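# Place each tool into its matching tray cut-out

## Task

Set every tool down inside the tray, each one in the cut-out shaped for it, so that all of them stay there after the robot lets go.

## Robot and tools

Robot: two arms, left_arm and right_arm, each ending in a two-finger parallel gripper. Base positions in the scene frame: left_arm (+0.032, +0.258, 0) m with quat_wxyz (+1.000, 0, 0, -0.012); right_arm (-0.014, -0.305, 0) m with quat_wxyz (+1.000, 0, 0, -0.015). A two-camera stand is fixed behind the arms. Loose objects may occasionally get nudged by an outside push.

Frame: everything uses the scene frame. Its origin is at table-top height, midway between the nominal bases. +x points out over the table, +y points toward left_arm (not the image side), +z is up. end_effector_position (metres) and end_effector_quat_wxyz are reported in this frame. The reported point sits between the finger pads, roughly 1 cm behind the tips. The fingers extend along the gripper's +z and close along its y. The readings can be wrong by a few centimetres, more when the arm reaches far.

Row layout, shared by execute_actions and move: one flat list of 14 numbers, each in [-1, 1], always covering both arms. The order is left_arm dx, dy, dz, rx, ry, rz, opening, then right_arm dx, dy, dz, rx, ry, rz, opening. dx..rz are offsets, not poses. They are measured from that arm's Hand target at the start of the action or move, along the scene axes. 1.0 equals 0.6 m or 180 degrees. rx, ry, rz form a single rotation vector, and the hand turns about its own position. Because each call starts again from the current Hand target, sending the same offset twice moves the arm twice. If a translation is longer than 1.0, it gets shortened. Opening is absolute: +1 is fully open (0.094 m) and -1 is closed. A 0 there means half open, not 'unchanged'. To leave a gripper as it is, repeat its present command, which is shown in Tool commands. Six zeros for an arm's pose re-request its current Hand target.

execute_actions: actions is a list of actions. Each action is a table of up to 15 rows, one row per 1/30 s step. If a table is shorter, its last row is held for the remaining steps. Every row counts from the action's starting pose, not from the row before it. cameras is optional: ["all"], specific names, or []. Images appear when actions is empty or when cameras are requested. An empty actions list also returns the full state and the scene number.

move: target is a single row or a list of up to 15 rows. Every row counts from the same starting Hand targets. The paths are straight lines, the arms finish together, and a move stops after 10 s at most.
- speed is in m/s, from 0.002 to 4.3, default 0.25. Rotation is capped at twice that number in rad/s. Give one value, or one per target.
- blend is in m and rounds the corners of a list. 0 means a full stop at each point.
- opening_speed is in scale units per second, at least 0.2. Use it to close gently.
- grip_force is the force per pad in N, from 10 to 50. Give one value, or one per arm. It stays in effect until changed, and lower values close more slowly.
- blocking=false returns after about 0.5 s while the motion continues.
- An opening change on a later list target is applied only when the arm arrives there.

wait: seconds from 0 to 10. The arms hold their last command, and any running move keeps going.

stop: brakes a running move to rest. A fast move needs distance to stop.

zoom_image: camera (one of cam_head_left, cam_head_right, cam_high, cam_low, cam_left_wrist, cam_right_wrist) and region [x0, y0, x1, y1] in pixels, at most 504 by 504. It works only on cameras in the most recent images. All images are 896x504.

finished_scene: scene is the current scene's number (1 or 2). It cannot be undone. Call it only when every tool rests in its cut-out without the robot holding it.

Reading results:
- Hand target is the last commanded pose after clipping, and it is the base for the next offsets.
- The gripper often comes to rest a few cm short of its target because of friction or weight. Waiting does not fix this. Send the missing distance as an offset.
- grip_measured uses the opening scale. With nothing held it reads up to about 2.5 mm too wide. On a gripped hard part it reads a little narrower than the part.
- The last number of each arm in Joint positions is the finger gap in m.
- Joint torques include the arm's own weight and noise. Numbers 3 and 4 wrap around at ±28 N m.
- Joint velocities may say "within noise".
- The move: line reports the outcome: done, off_target, moving, held or fault, plus limits such as paced (pose clipped) or held (steps withheld). Neither done nor off_target tells you whether there is contact.
- Calls that ran actions also list step positions.

Cautions:
- Orientation commands are clipped to 40 degrees from the current orientation at each step. Turn large angles in stages.
- Faster moves lag further behind the path and drift off it, and they strike harder. A target set deep past a contact point presses hard. Approach slowly, and pull a pushing arm back past its gripper to release the push.
- Paths do not avoid obstacles. Keep the two grippers apart, since the clearance check does not protect the grippers or wrist cameras. Never close one gripper on the other arm's fingers; any real contact between the arms can fail the task.
- Route around an arm's own base, not near it. With the wrist near the first joint's axis, a small motion can swing the whole arm.
- When gripping, the squeeze jumps to the force limit once the command is about 0.06 below the touch point. Use opening_speed and grip_force for delicate parts. To release, command an opening well above grip_measured.
- Lower parts gently. Do not drop them, let go of them while they are moving, or slam them. Anything that falls or is left off the table fails the task.
- Heat builds from holding loads, keeping an arm stretched out, or pushing against something it cannot reach. MOTOR HOT appears at 85 °C. At 100 °C that arm goes limp and its gripper releases for 30 to 60 s or more.
- Joint ranges (rad): waist ±2.880, shoulder 0 to 3.142, elbow 0 to 3.019, wrist pitch -1.693 to 1.571, wrist yaw ±1.571, wrist roll ±2.094.

Each tool is called after "Emit:" as name(argument=value, ...), one argument or row to a line, values as JSON.

## Session

Emit:
execute_actions(
  actions=[],
)

Scene clock: 0.00 s.
left_arm: end_effector_position=(+0.6317, +0.4184, +0.2411) grip_measured=+1.000 end_effector_quat_wxyz=(+0.167, -0.601, +0.772, +0.124) | right_arm: end_effector_position=(+0.4901, -0.0494, +0.1570) grip_measured=+1.000 end_effector_quat_wxyz=(+0.610, -0.247, +0.750, -0.068)
Joint positions: left_arm=[0.182 1.855 1.849 -1.383 -0.378 -1.13 0.094] | right_arm=[0.608 1.559 0.695 0.597 0.358 -0.333 0.094]
Joint velocities: within noise
Joint torques (N m): no reading
Motor temperatures (°C): left_arm=[21 22 22 21 19 21 23] | right_arm=[21 21 22 22 20 20 22]
Heat: left arm: hottest gripper 23 °C; right arm: hottest elbow 22 °C.
Hand target: left_arm +0.6380, +0.4194, +0.2550; +0.181, -0.603, +0.768, +0.116 | right_arm +0.4963, -0.0454, +0.1691; +0.620, -0.241, +0.743, -0.065
Tool commands: left_gripper/opening=+1.0 right_gripper/opening=+1.0

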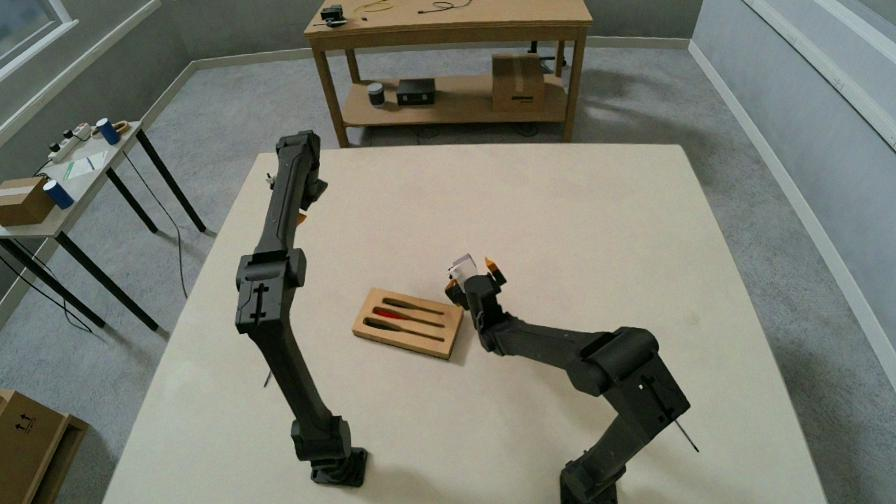

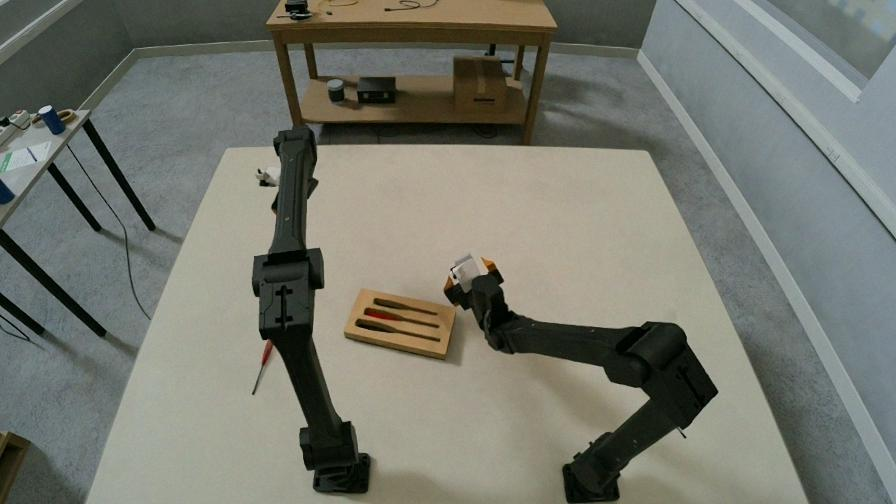

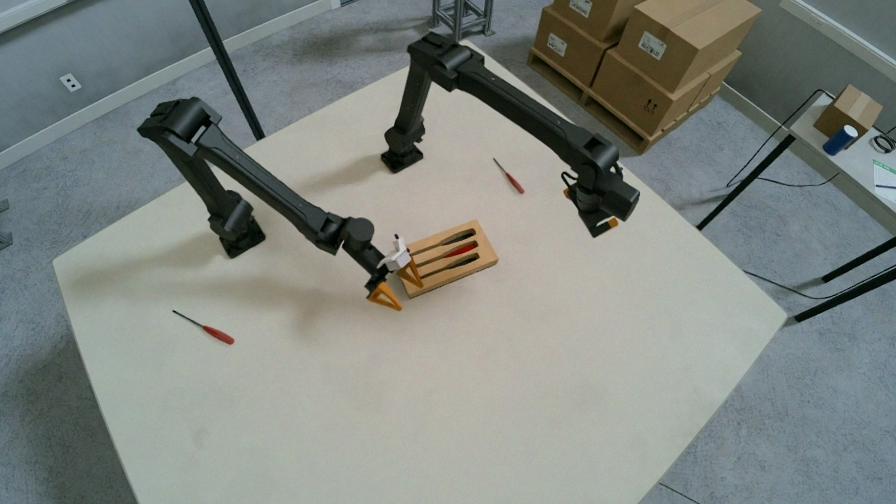

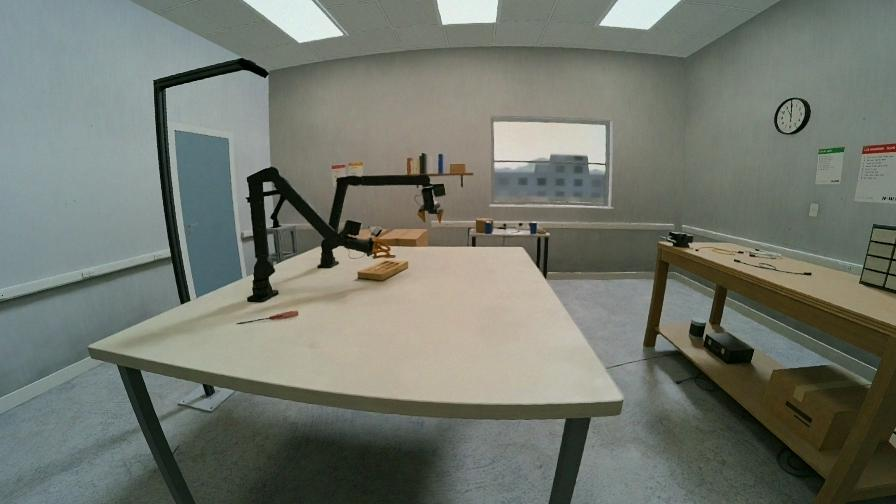

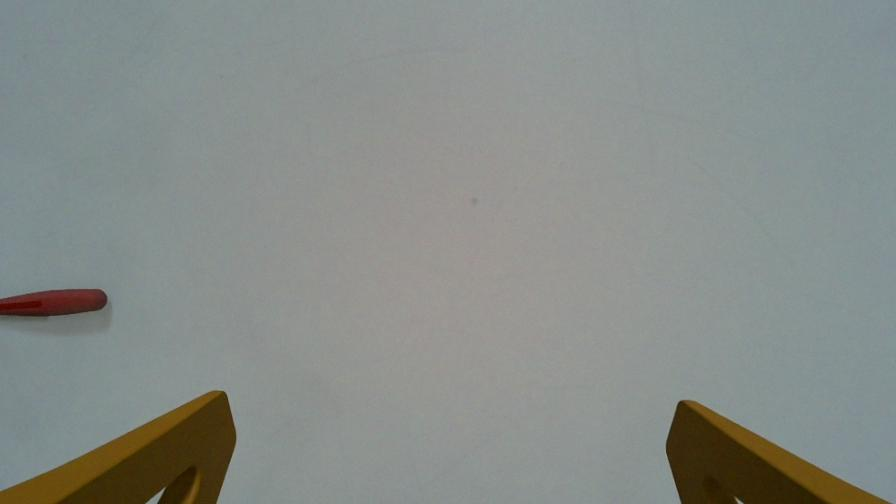

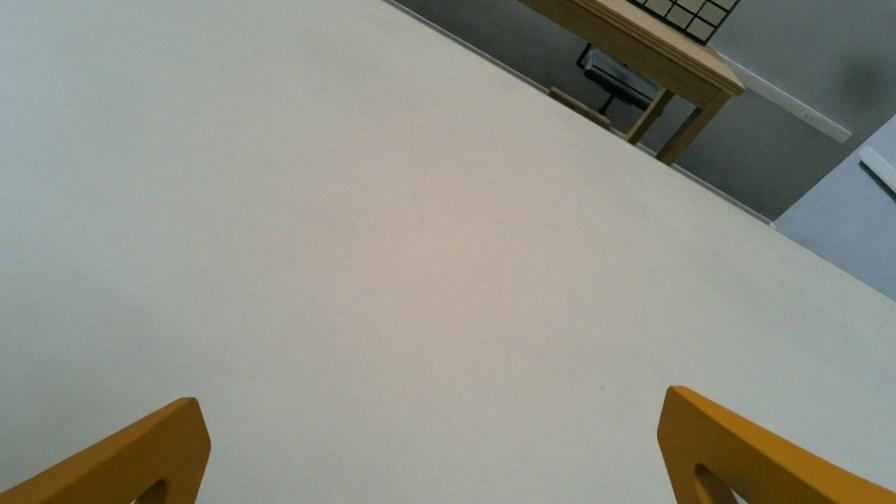

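Emit:
zoom_image(
  camera="cam_head_right",
  region=[320, 260, 500, 380],
)

Emit:
zoom_image(
  camera="cam_high",
  region=[380, 200, 520, 310],
)

Emit:
zoom_image(
  camera="cam_high",
  region=[150, 290, 270, 370],
)

Emit:
zoom_image(
  camera="cam_high",
  region=[470, 140, 550, 210],
)

Scaled by 2.800 from the camera's 896x504 image, which has a finer 1280x720 frame.

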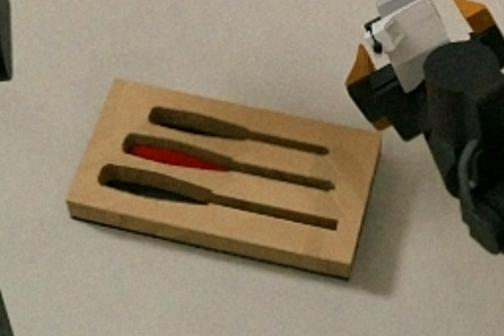

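Scaled by 3.600 from the camera's 896x504 image, which has a finer 1280x720 frame.

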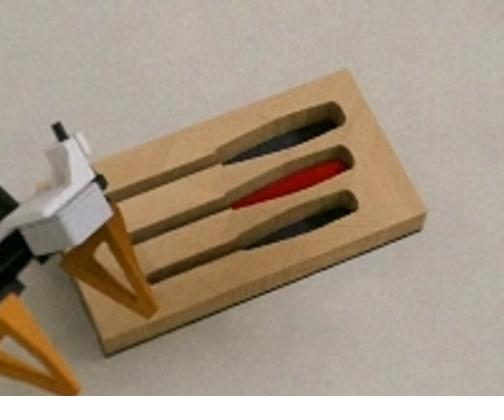

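Scaled by 4.200 from the camera's 896x504 image, which has a finer 1280x720 frame.

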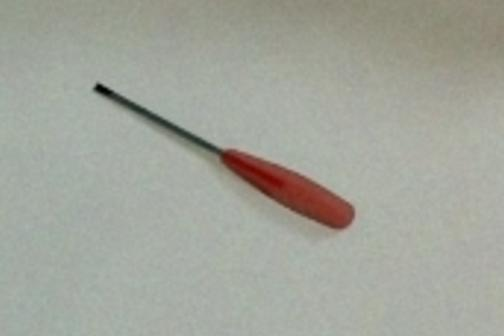

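Scaled by 6.300 from the camera's 896x504 image, which has a finer 1280x720 frame.

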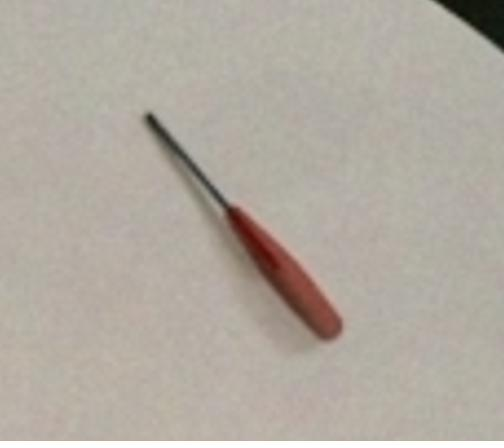

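Emit:
move(
  target=[-0.73,0.135,-0.008,-0.08,0.125,-0.417,1,-0.494,-0.808,0.135,-0.06,0.425,-0.037,1],
  cameras=["all"],
)

Scene clock: 59.13 s.
left_arm: end_effector_position=(+0.2045, +0.5038, +0.2502) grip_measured=+1.000 end_effector_quat_wxyz=(+0.000, +0.000, +1.000, +0.003) | right_arm: end_effector_position=(+0.1912, -0.5184, +0.2284) grip_measured=+1.000 end_effector_quat_wxyz=(-0.012, -0.241, +0.970, +0.020)
Joint positions: left_arm=[0.982 1.119 1.112 -1.559 -0.003 0.959 0.094] | right_arm=[-0.772 1.145 1.073 -1.546 0.001 -1.29 0.094]
Joint torques (N m): left_arm=[0.44 -7.3 7.77 -0.21 0.14 0.02] | right_arm=[-0.38 -3.08 12.94 -0.68 -0.05 -0.14]
Motor temperatures (°C): left_arm=[21 31 30 21 19 20 23] | right_arm=[21 23 27 22 20 19 21]
Heat: left arm: hottest shoulder 31 °C; right arm: hottest elbow 27 °C.
Hand target: left_arm +0.2000, +0.5004, +0.2501; +0.000, +0.001, +1.000, +0.000 | right_arm +0.1999, -0.5303, +0.2500; +0.000, -0.242, +0.970, +0.000
Off the commanded pose: left_arm 0.006 m, 0 deg | right_arm 0.026 m, 3 deg.
move: off_target (right_arm)

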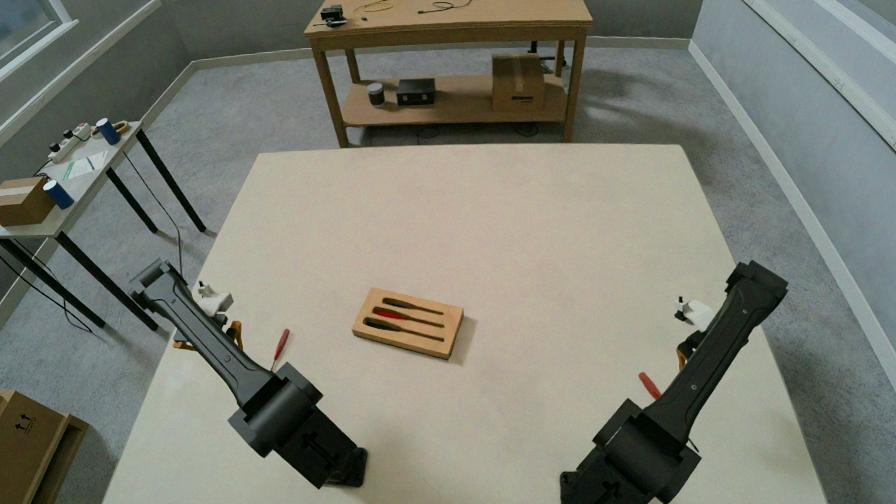

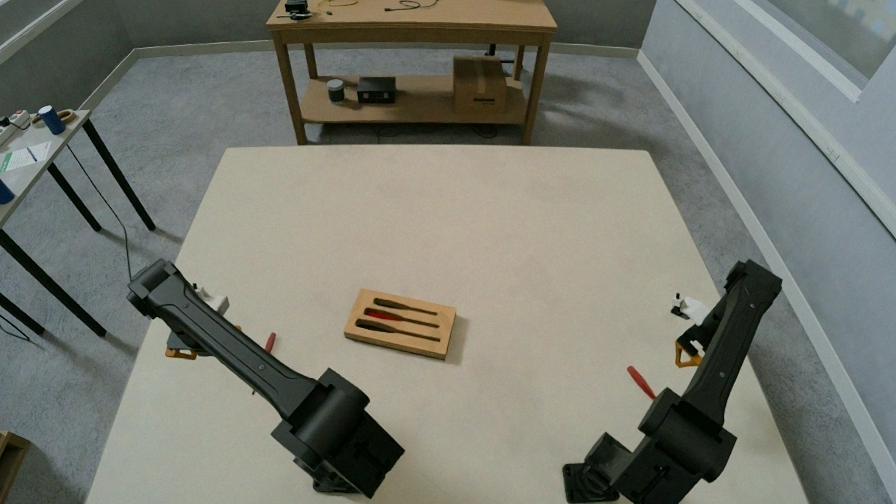

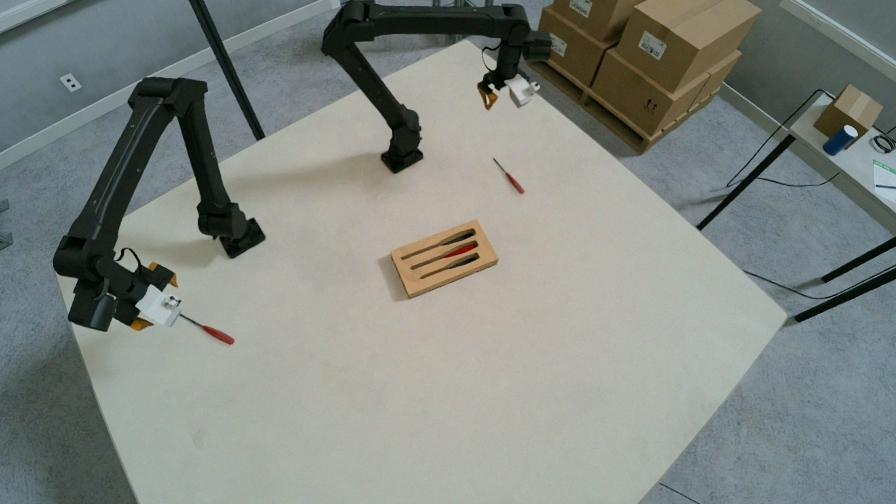

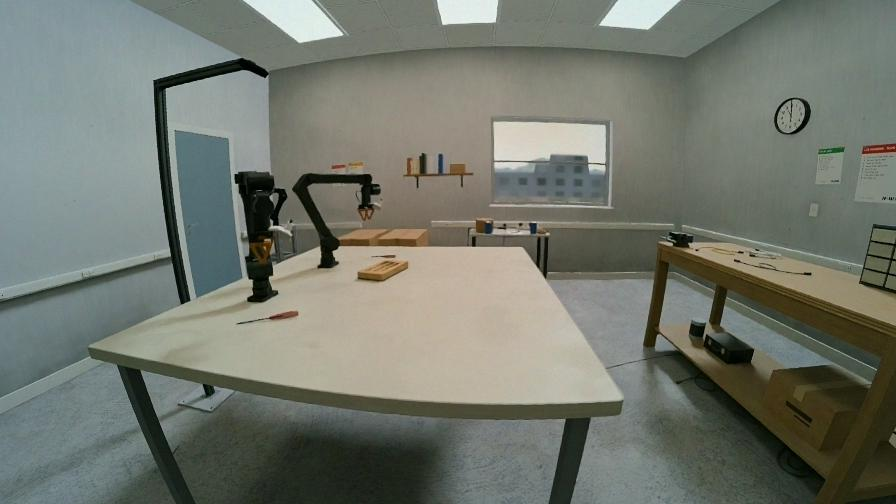

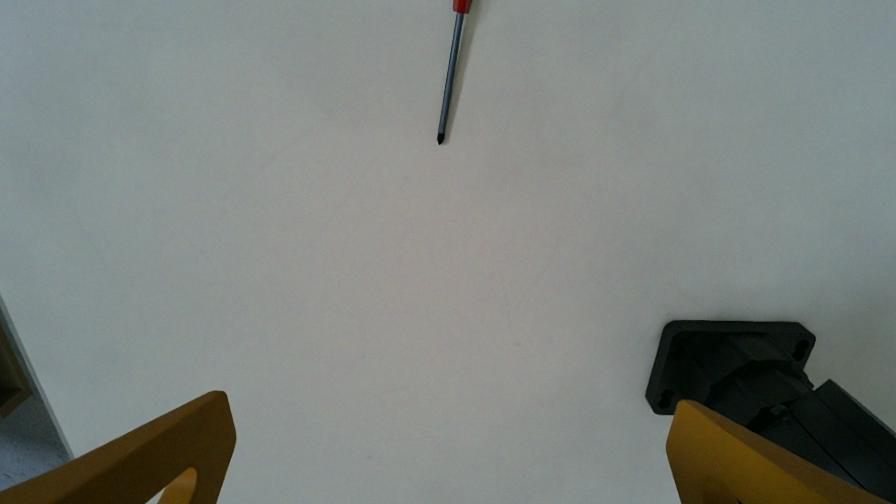

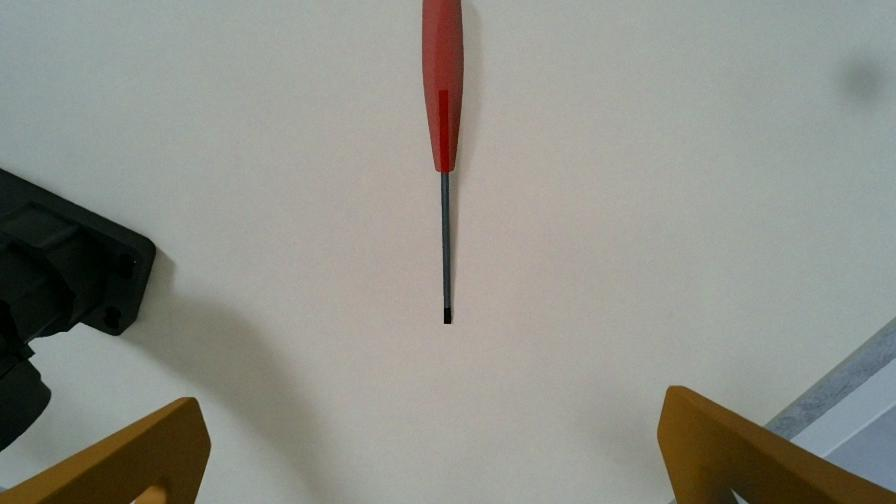

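Emit:
move(
  target=[0.3,-0.517,0.083,0,0,0.461,1,0.054,0.047,-0.13,0,0,0,1],
  cameras=["cam_left_wrist","cam_right_wrist"],
)

Emit:
zoom_image(
  camera="cam_left_wrist",
  region=[200, 0, 700, 500],
)

Scene clock: 109.87 s.
left_arm: end_effector_position=(+0.3666, +0.1955, +0.2790) grip_measured=+1.000 end_effector_quat_wxyz=(-0.015, -0.662, +0.749, +0.017) | right_arm: end_effector_position=(+0.2294, -0.5057, +0.1780) grip_measured=+1.000 end_effector_quat_wxyz=(+0.002, -0.240, +0.971, -0.003)
Joint positions: left_arm=[-0.157 1.259 1.298 -1.655 0.003 -1.627 0.094] | right_arm=[-0.657 1.182 0.969 -1.352 0.001 -1.171 0.094]
Joint torques (N m): left_arm=[-0.97 -7.77 12.45 -0.36 -0.22 -0.16] | right_arm=[0.97 -2.96 7.32 0.06 -0.07 0.04]
Motor temperatures (°C): left_arm=[21 25 34 21 19 20 23] | right_arm=[21 22 36 22 20 19 21]
Heat: left arm: hottest elbow 34 °C; right arm: hottest elbow 36 °C.
Hand target: left_arm +0.3801, +0.1902, +0.2998; +0.000, -0.662, +0.750, +0.000 | right_arm +0.2322, -0.5020, +0.1720; +0.000, -0.242, +0.970, +0.001
Off the commanded pose: left_arm 0.025 m, 3 deg | right_arm 0.008 m, 1 deg.
move: off_target (left_arm)
Images, in order (width x height): cam_left_wrist 896x504, cam_right_wrist 896x504.

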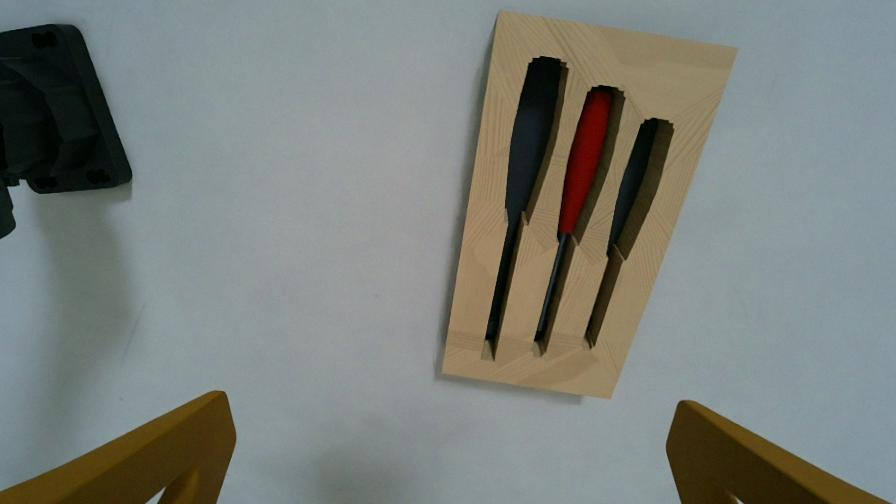

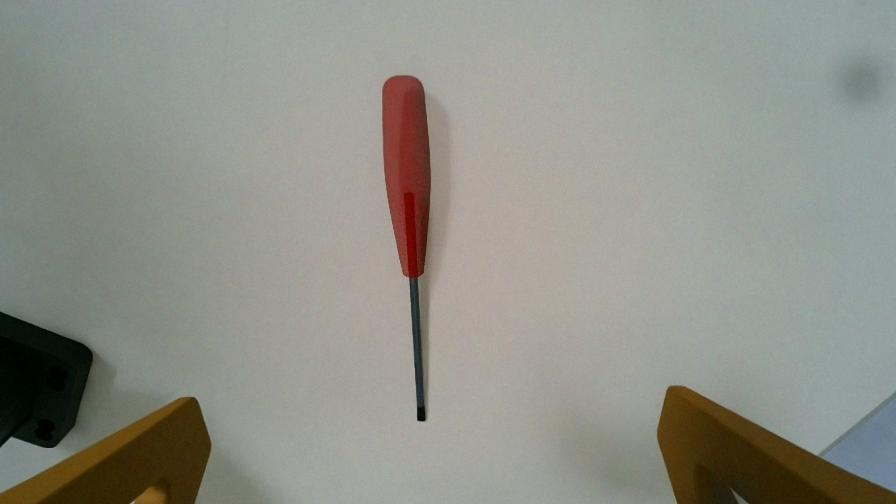

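Scaled by 1.008 from the camera's 896x504 image, which has a finer 1280x720 frame.

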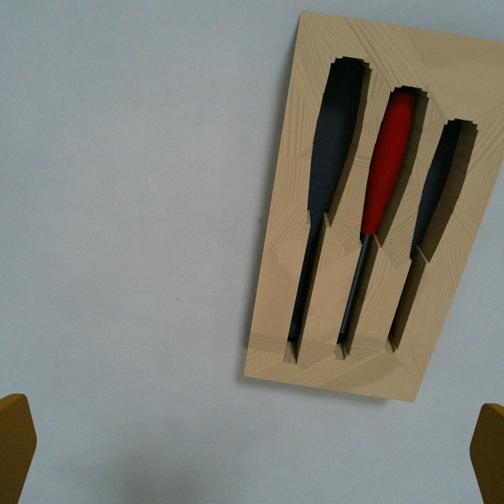

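Emit:
zoom_image(
  camera="cam_left_wrist",
  region=[430, 0, 750, 220],
)

Emit:
zoom_image(
  camera="cam_left_wrist",
  region=[430, 200, 750, 420],
)

Emit:
zoom_image(
  camera="cam_right_wrist",
  region=[300, 50, 550, 450],
)

Scaled by 1.575 from the camera's 896x504 image, which has a finer 1280x720 frame.

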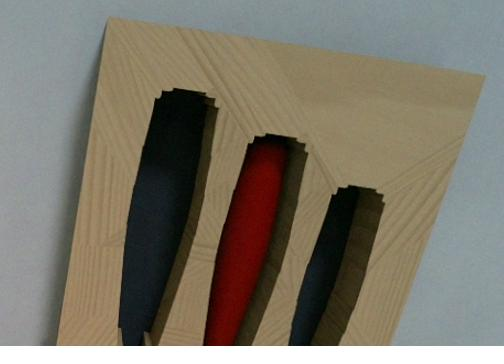

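Scaled by 1.575 from the camera's 896x504 image, which has a finer 1280x720 frame.

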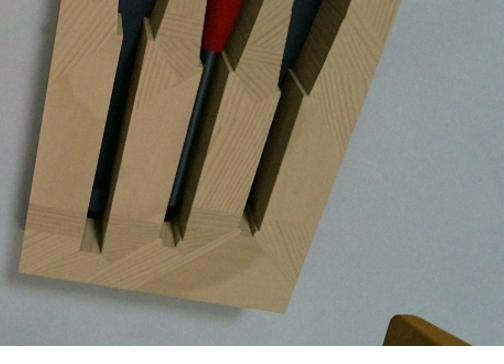

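Scaled by 1.260 from the camera's 896x504 image, which has a finer 1280x720 frame.

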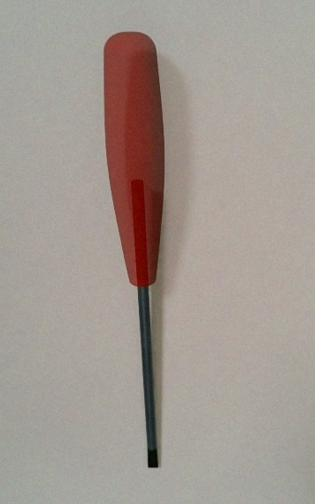

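Emit:
move(
  target=[-0.017,0.517,-0.167,0,0,-0.517,1,-0.003,0.035,-0.197,0,0,0.005,1],
  cameras=["cam_left_wrist","cam_right_wrist"],
)

Scene clock: 156.47 s.
left_arm: end_effector_position=(+0.3600, +0.4894, +0.1896) grip_measured=+1.000 end_effector_quat_wxyz=(-0.014, +0.089, +0.996, -0.010) | right_arm: end_effector_position=(+0.2292, -0.4860, +0.0590) grip_measured=+1.000 end_effector_quat_wxyz=(+0.001, -0.247, +0.969, -0.002)
Joint positions: left_arm=[0.638 1.432 1.227 -1.401 -0.003 0.792 0.094] | right_arm=[-0.607 1.286 0.716 -0.996 0.001 -1.137 0.094]
Joint torques (N m): left_arm=[0.38 -10.17 10.54 0.32 0.14 0.01] | right_arm=[1.08 -3.08 6.24 0.13 -0.07 0.04]
Motor temperatures (°C): left_arm=[21 24 41 21 19 20 23] | right_arm=[21 21 31 22 19 19 21]
Heat: left arm: hottest elbow 41 °C; right arm: hottest elbow 31 °C.
Hand target: left_arm +0.3699, +0.5004, +0.1997; +0.000, +0.089, +0.996, +0.000 | right_arm +0.2305, -0.4810, +0.0538; +0.000, -0.250, +0.968, +0.000
Off the commanded pose: left_arm 0.018 m, 2 deg | right_arm 0.007 m, 1 deg.
move: off_target (left_arm)
Images, in order (width x height): cam_left_wrist 896x504, cam_right_wrist 896x504.

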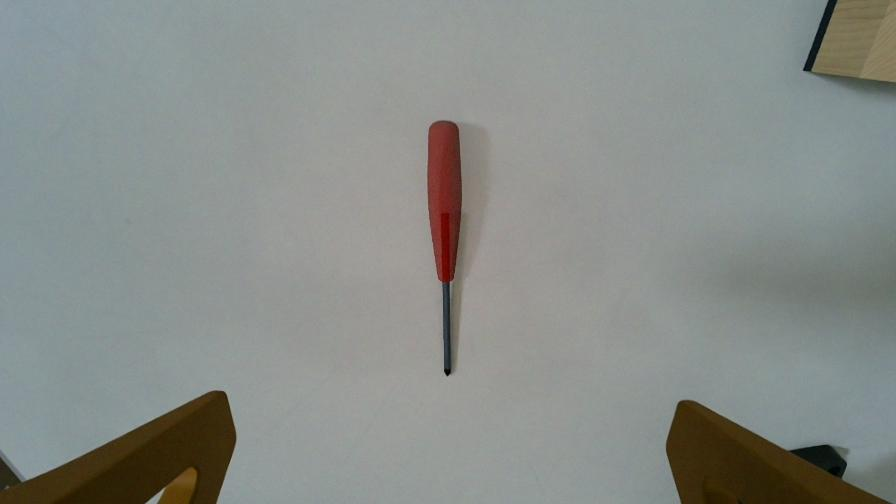

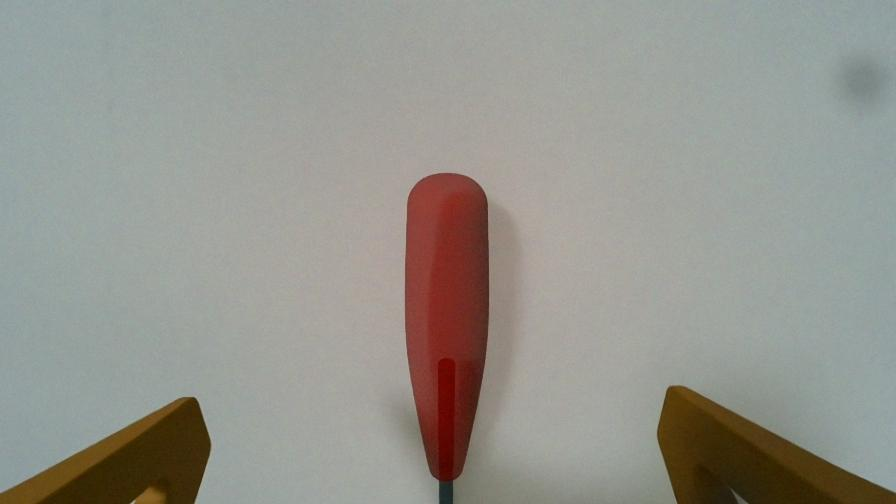

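Emit:
move(
  target=[-0.03,0,-0.208,0,0,0,1,-0.006,-0.007,-0.057,0,0,0,1],
  cameras=["cam_left_wrist","cam_right_wrist"],
  speed=0.15,
)

Scene clock: 171.70 s.
left_arm: end_effector_position=(+0.3545, +0.4959, +0.0779) grip_measured=+1.000 end_effector_quat_wxyz=(-0.001, +0.092, +0.996, +0.001) | right_arm: end_effector_position=(+0.2293, -0.4861, +0.0243) grip_measured=+1.000 end_effector_quat_wxyz=(+0.001, -0.248, +0.969, -0.002)
Joint positions: left_arm=[0.659 1.514 1.003 -1.061 -0.003 0.819 0.094] | right_arm=[-0.607 1.357 0.668 -0.878 0.001 -1.139 0.094]
Joint torques (N m): left_arm=[0.79 -10.52 7.06 0.5 0.14 -0.01] | right_arm=[-0.03 -3.6 5.68 0.05 -0.08 -0.15]
Heat: left arm: hottest elbow 40 °C; right arm: hottest elbow 30 °C.
Hand target: left_arm +0.3519, +0.5005, +0.0749; +0.000, +0.089, +0.996, +0.000 | right_arm +0.2269, -0.4852, +0.0197; +0.000, -0.250, +0.968, +0.000
Off the commanded pose: left_arm 0.006 m, 0 deg | right_arm 0.005 m, 0 deg.
move: done
Images, in order (width x height): cam_left_wrist 896x504, cam_right_wrist 896x504.

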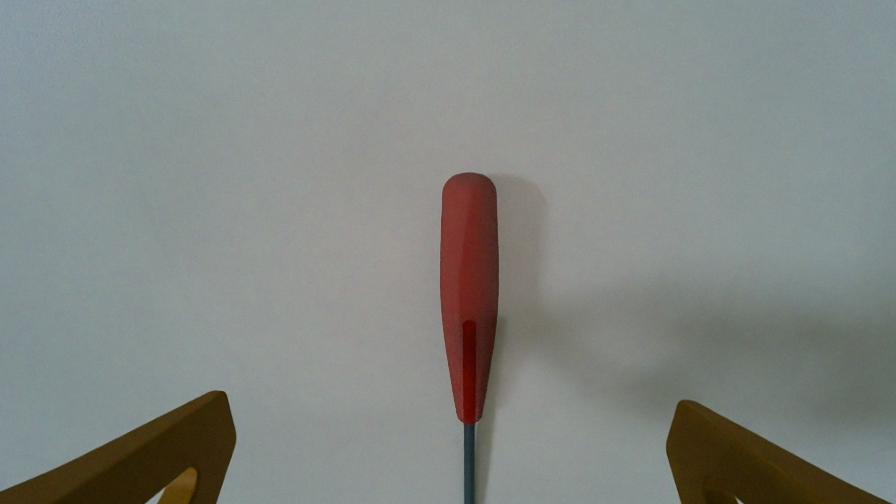

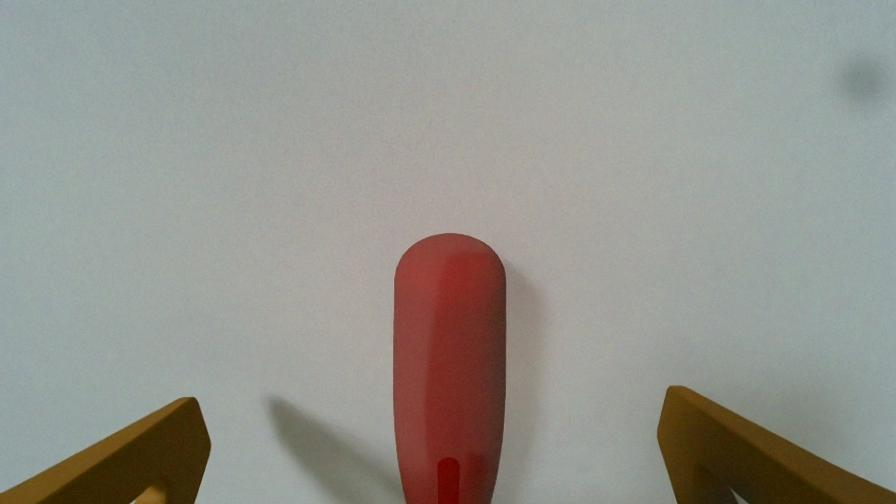

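Emit:
move(
  target=[-0.01,-0.0067,-0.078,0,0,0,1,-0.004,-0.0105,-0.0105,0,0,0,1],
  cameras=["cam_left_wrist","cam_right_wrist"],
  speed=0.15,
)

Scene clock: 187.23 s.
left_arm: end_effector_position=(+0.3490, +0.4919, +0.0308) grip_measured=+1.000 end_effector_quat_wxyz=(-0.001, +0.092, +0.996, +0.001) | right_arm: end_effector_position=(+0.2303, -0.4906, +0.0192) grip_measured=+1.000 end_effector_quat_wxyz=(+0.002, -0.253, +0.968, -0.004)
Joint positions: left_arm=[0.659 1.571 0.924 -0.924 -0.003 0.82 0.094] | right_arm=[-0.617 1.375 0.668 -0.856 0.001 -1.158 0.094]
Joint torques (N m): left_arm=[0.91 -10.7 6.45 0.47 0.14 0.02] | right_arm=[-0.91 -3.78 5.39 0.06 -0.05 -0.17]
Heat: left arm: hottest elbow 38 °C; right arm: hottest elbow 29 °C.
Hand target: left_arm +0.3458, +0.4965, +0.0280; +0.000, +0.089, +0.996, +0.000 | right_arm +0.2245, -0.4916, +0.0134; +0.000, -0.250, +0.968, +0.000
Off the commanded pose: left_arm 0.006 m, 0 deg | right_arm 0.008 m, 1 deg.
move: done
Images, in order (width x height): cam_left_wrist 896x504, cam_right_wrist 896x504.

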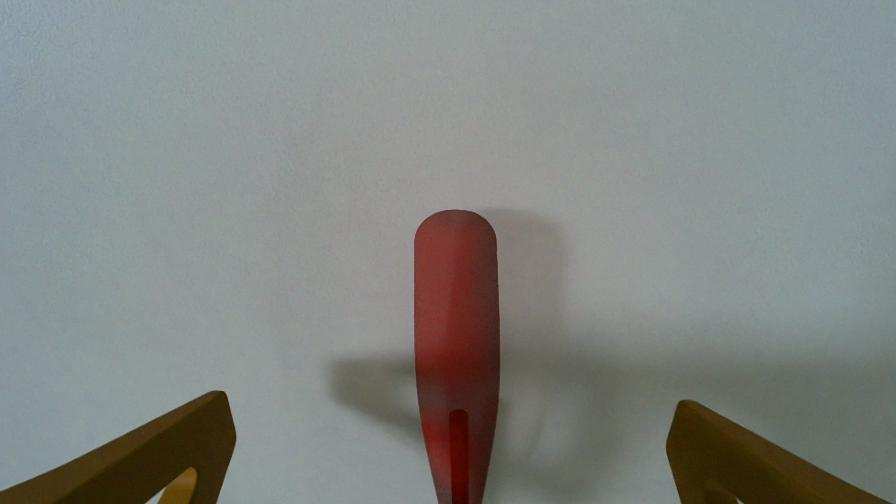

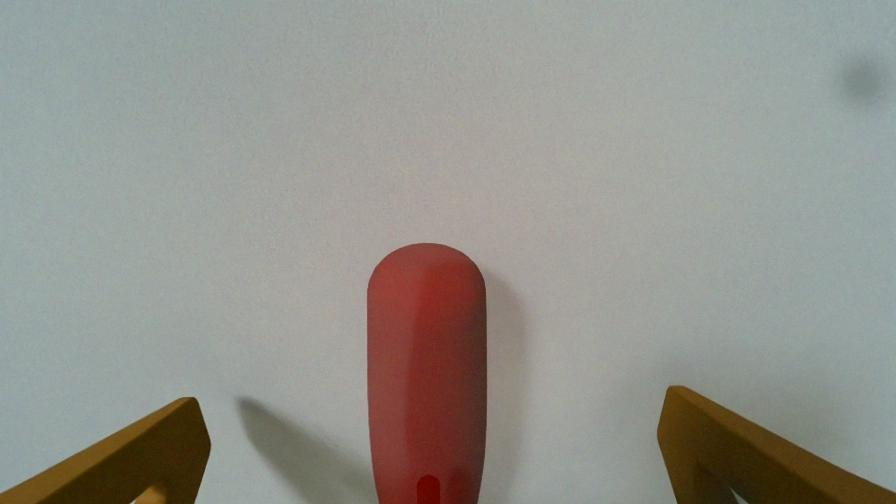

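Emit:
move(
  target=[
    [-0.0,-0.0015,-0.0265,0,0,0,1,0,0,-0.007,0,0,0,1],
    [-0.0,-0.0015,-0.0265,0,0,0,-0.8,0,0,-0.007,0,0,0,-0.7],
  ],
  cameras=["cam_left_wrist","cam_right_wrist"],
  speed=0.1,
  opening_speed=0.6,
)

Scene clock: 200.77 s.
left_arm: end_effector_position=(+0.3505, +0.4928, +0.0180) grip_measured=-0.624 end_effector_quat_wxyz=(+0.002, +0.092, +0.996, +0.003) | right_arm: end_effector_position=(+0.2293, -0.4899, +0.0142) grip_measured=-0.527 end_effector_quat_wxyz=(+0.002, -0.253, +0.967, -0.003)
Joint positions: left_arm=[0.659 1.593 0.909 -0.878 -0.002 0.82 0.018] | right_arm=[-0.617 1.384 0.66 -0.841 0.001 -1.16 0.022]
Joint torques (N m): left_arm=[0.79 -10.4 6.09 0.5 0.11 0] | right_arm=[-0.91 -3.55 5.44 0.09 -0.08 -0.15]
Motor temperatures (°C): left_arm=[21 25 36 21 19 20 23] | right_arm=[21 21 29 22 19 19 21]
Heat: left arm: hottest elbow 36 °C; right arm: hottest elbow 29 °C.
Hand target: left_arm +0.3459, +0.4956, +0.0121; +0.000, +0.089, +0.996, +0.000 | right_arm +0.2244, -0.4915, +0.0091; +0.000, -0.250, +0.968, +0.000
Off the commanded pose: left_arm 0.008 m, 1 deg | right_arm 0.007 m, 1 deg.
move: done
Images, in order (width x height): cam_left_wrist 896x504, cam_right_wrist 896x504.

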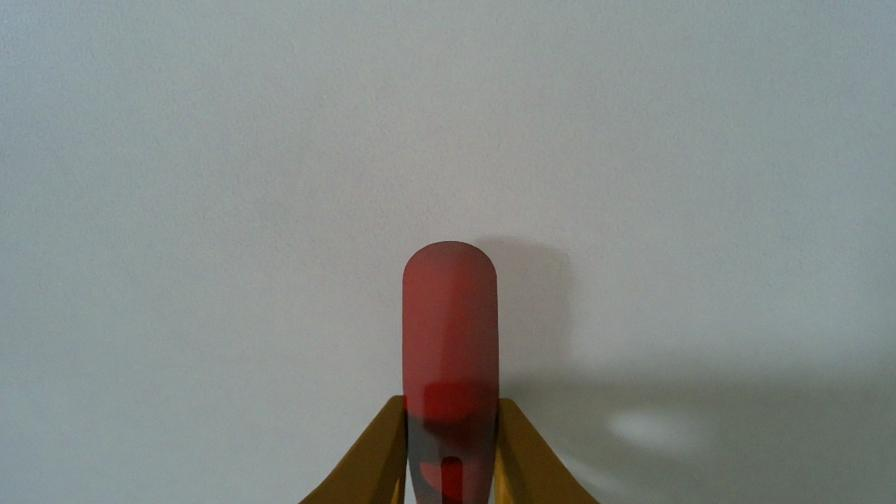

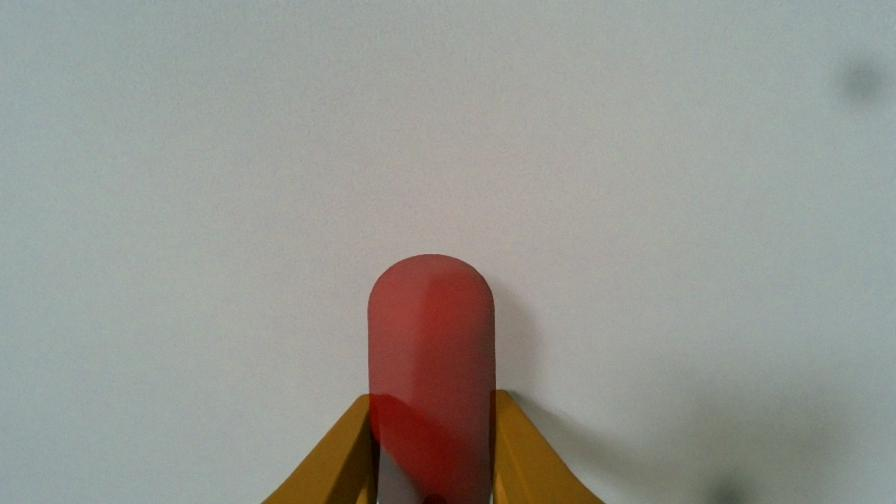

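Emit:
move(
  target=[
    [0,0,0,0,0,0,-0.8,0,0,0.25,0,0,0,-0.7],
    [0,0,0,0,0,0,-0.8,0.31,1.0,0.3,0,0,0.27,-0.7],
  ],
  speed=[0.15,0.25],
  cameras=["all"],
)

Scene clock: 261.67 s.
left_arm: end_effector_position=(+0.3505, +0.4928, +0.0180) grip_measured=-0.624 end_effector_quat_wxyz=(+0.002, +0.092, +0.996, +0.003) | right_arm: end_effector_position=(+0.3992, +0.0961, +0.1656) grip_measured=-0.527 end_effector_quat_wxyz=(-0.026, -0.622, +0.783, -0.001)
Joint positions: left_arm=[0.659 1.593 0.909 -0.878 -0.002 0.82 0.018] | right_arm=[0.8 1.906 1.769 -1.485 -0.003 -0.573 0.022]
Joint torques (N m): left_arm=[0.67 -10.46 6.09 0.51 0.11 -0.01] | right_arm=[0.38 -12.1 13.15 -0.72 0.09 -0.15]
Heat: left arm: hottest elbow 32 °C; right arm: hottest elbow 28 °C.
Hand target: left_arm +0.3459, +0.4956, +0.0121; +0.000, +0.089, +0.996, +0.000 | right_arm +0.4103, +0.1086, +0.1890; +0.000, -0.626, +0.779, +0.000
Off the commanded pose: left_arm 0.008 m, 1 deg | right_arm 0.029 m, 3 deg.
move: off_target (right_arm)

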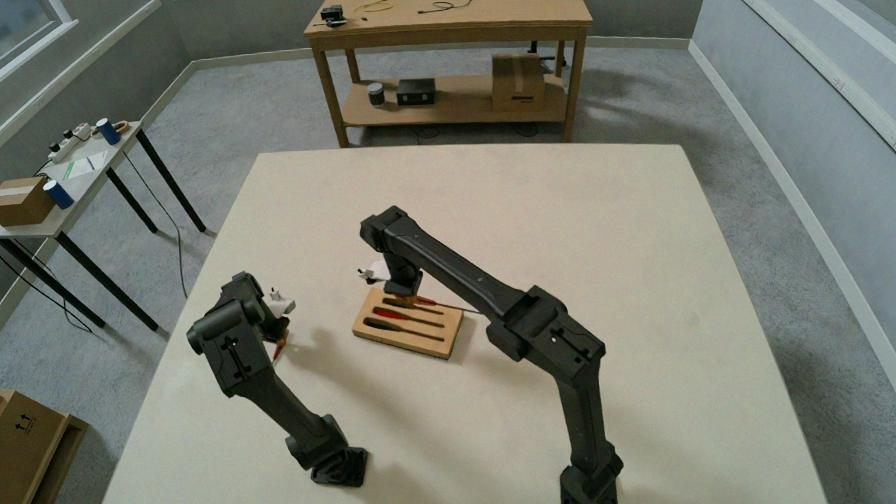

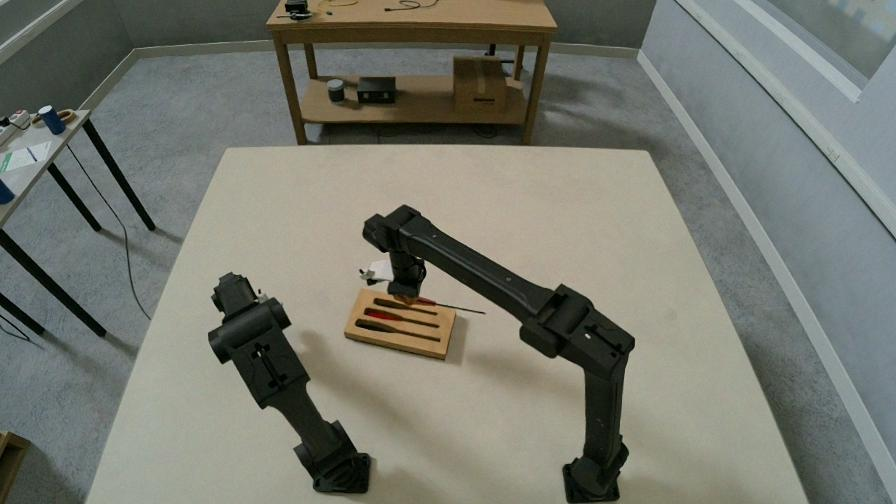

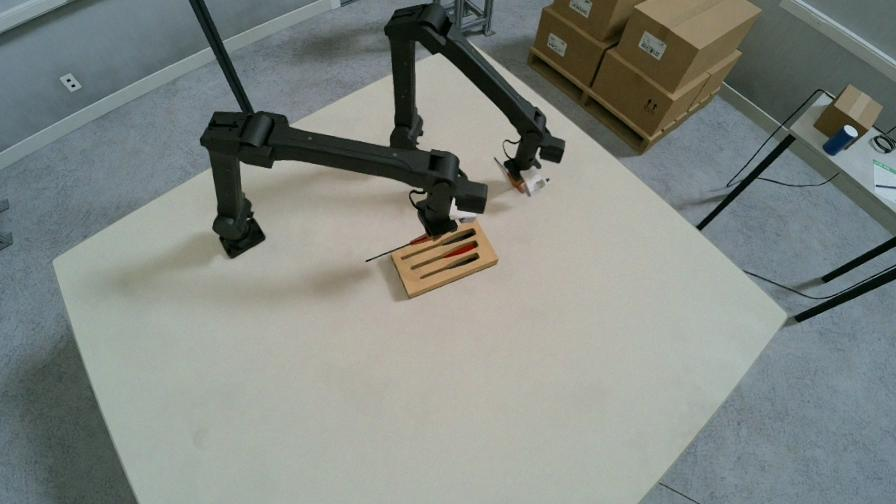

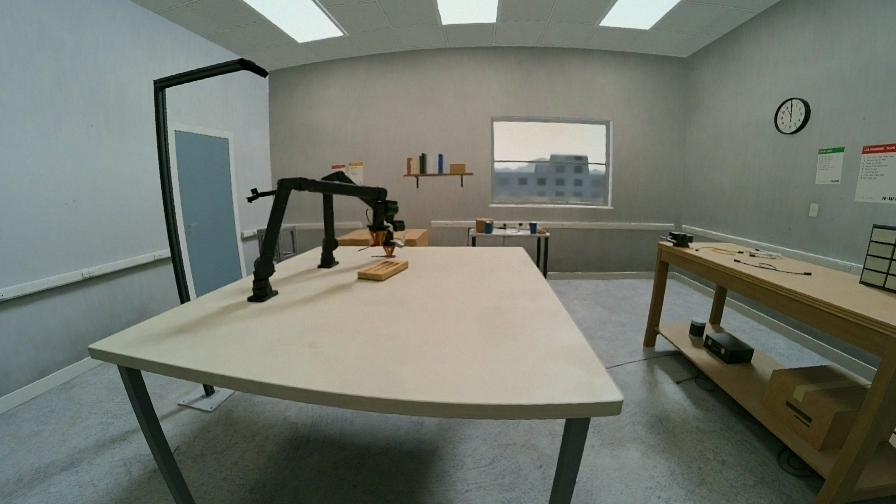

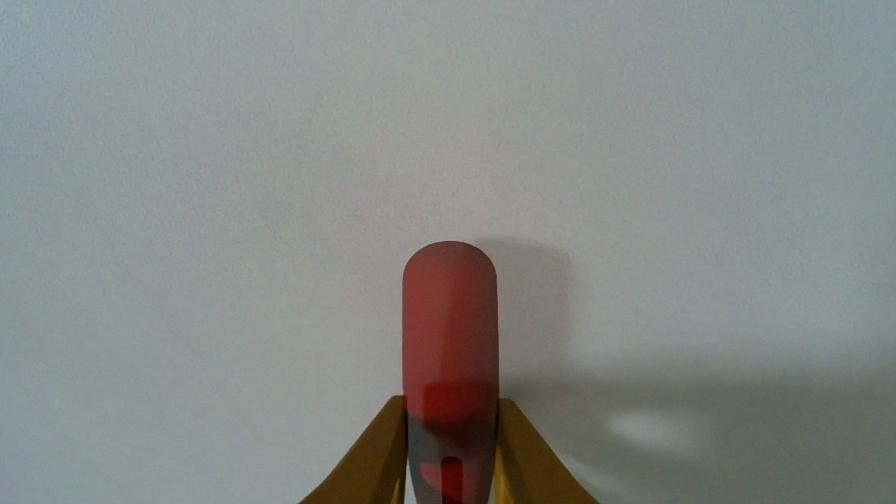

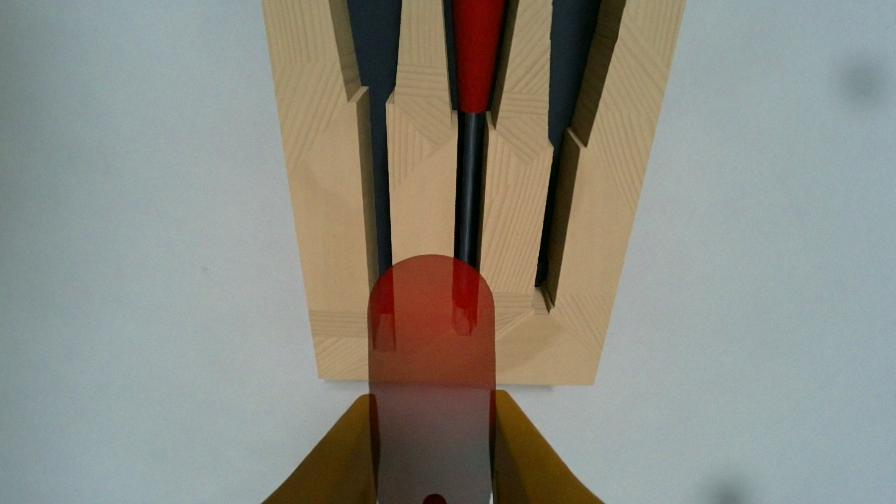

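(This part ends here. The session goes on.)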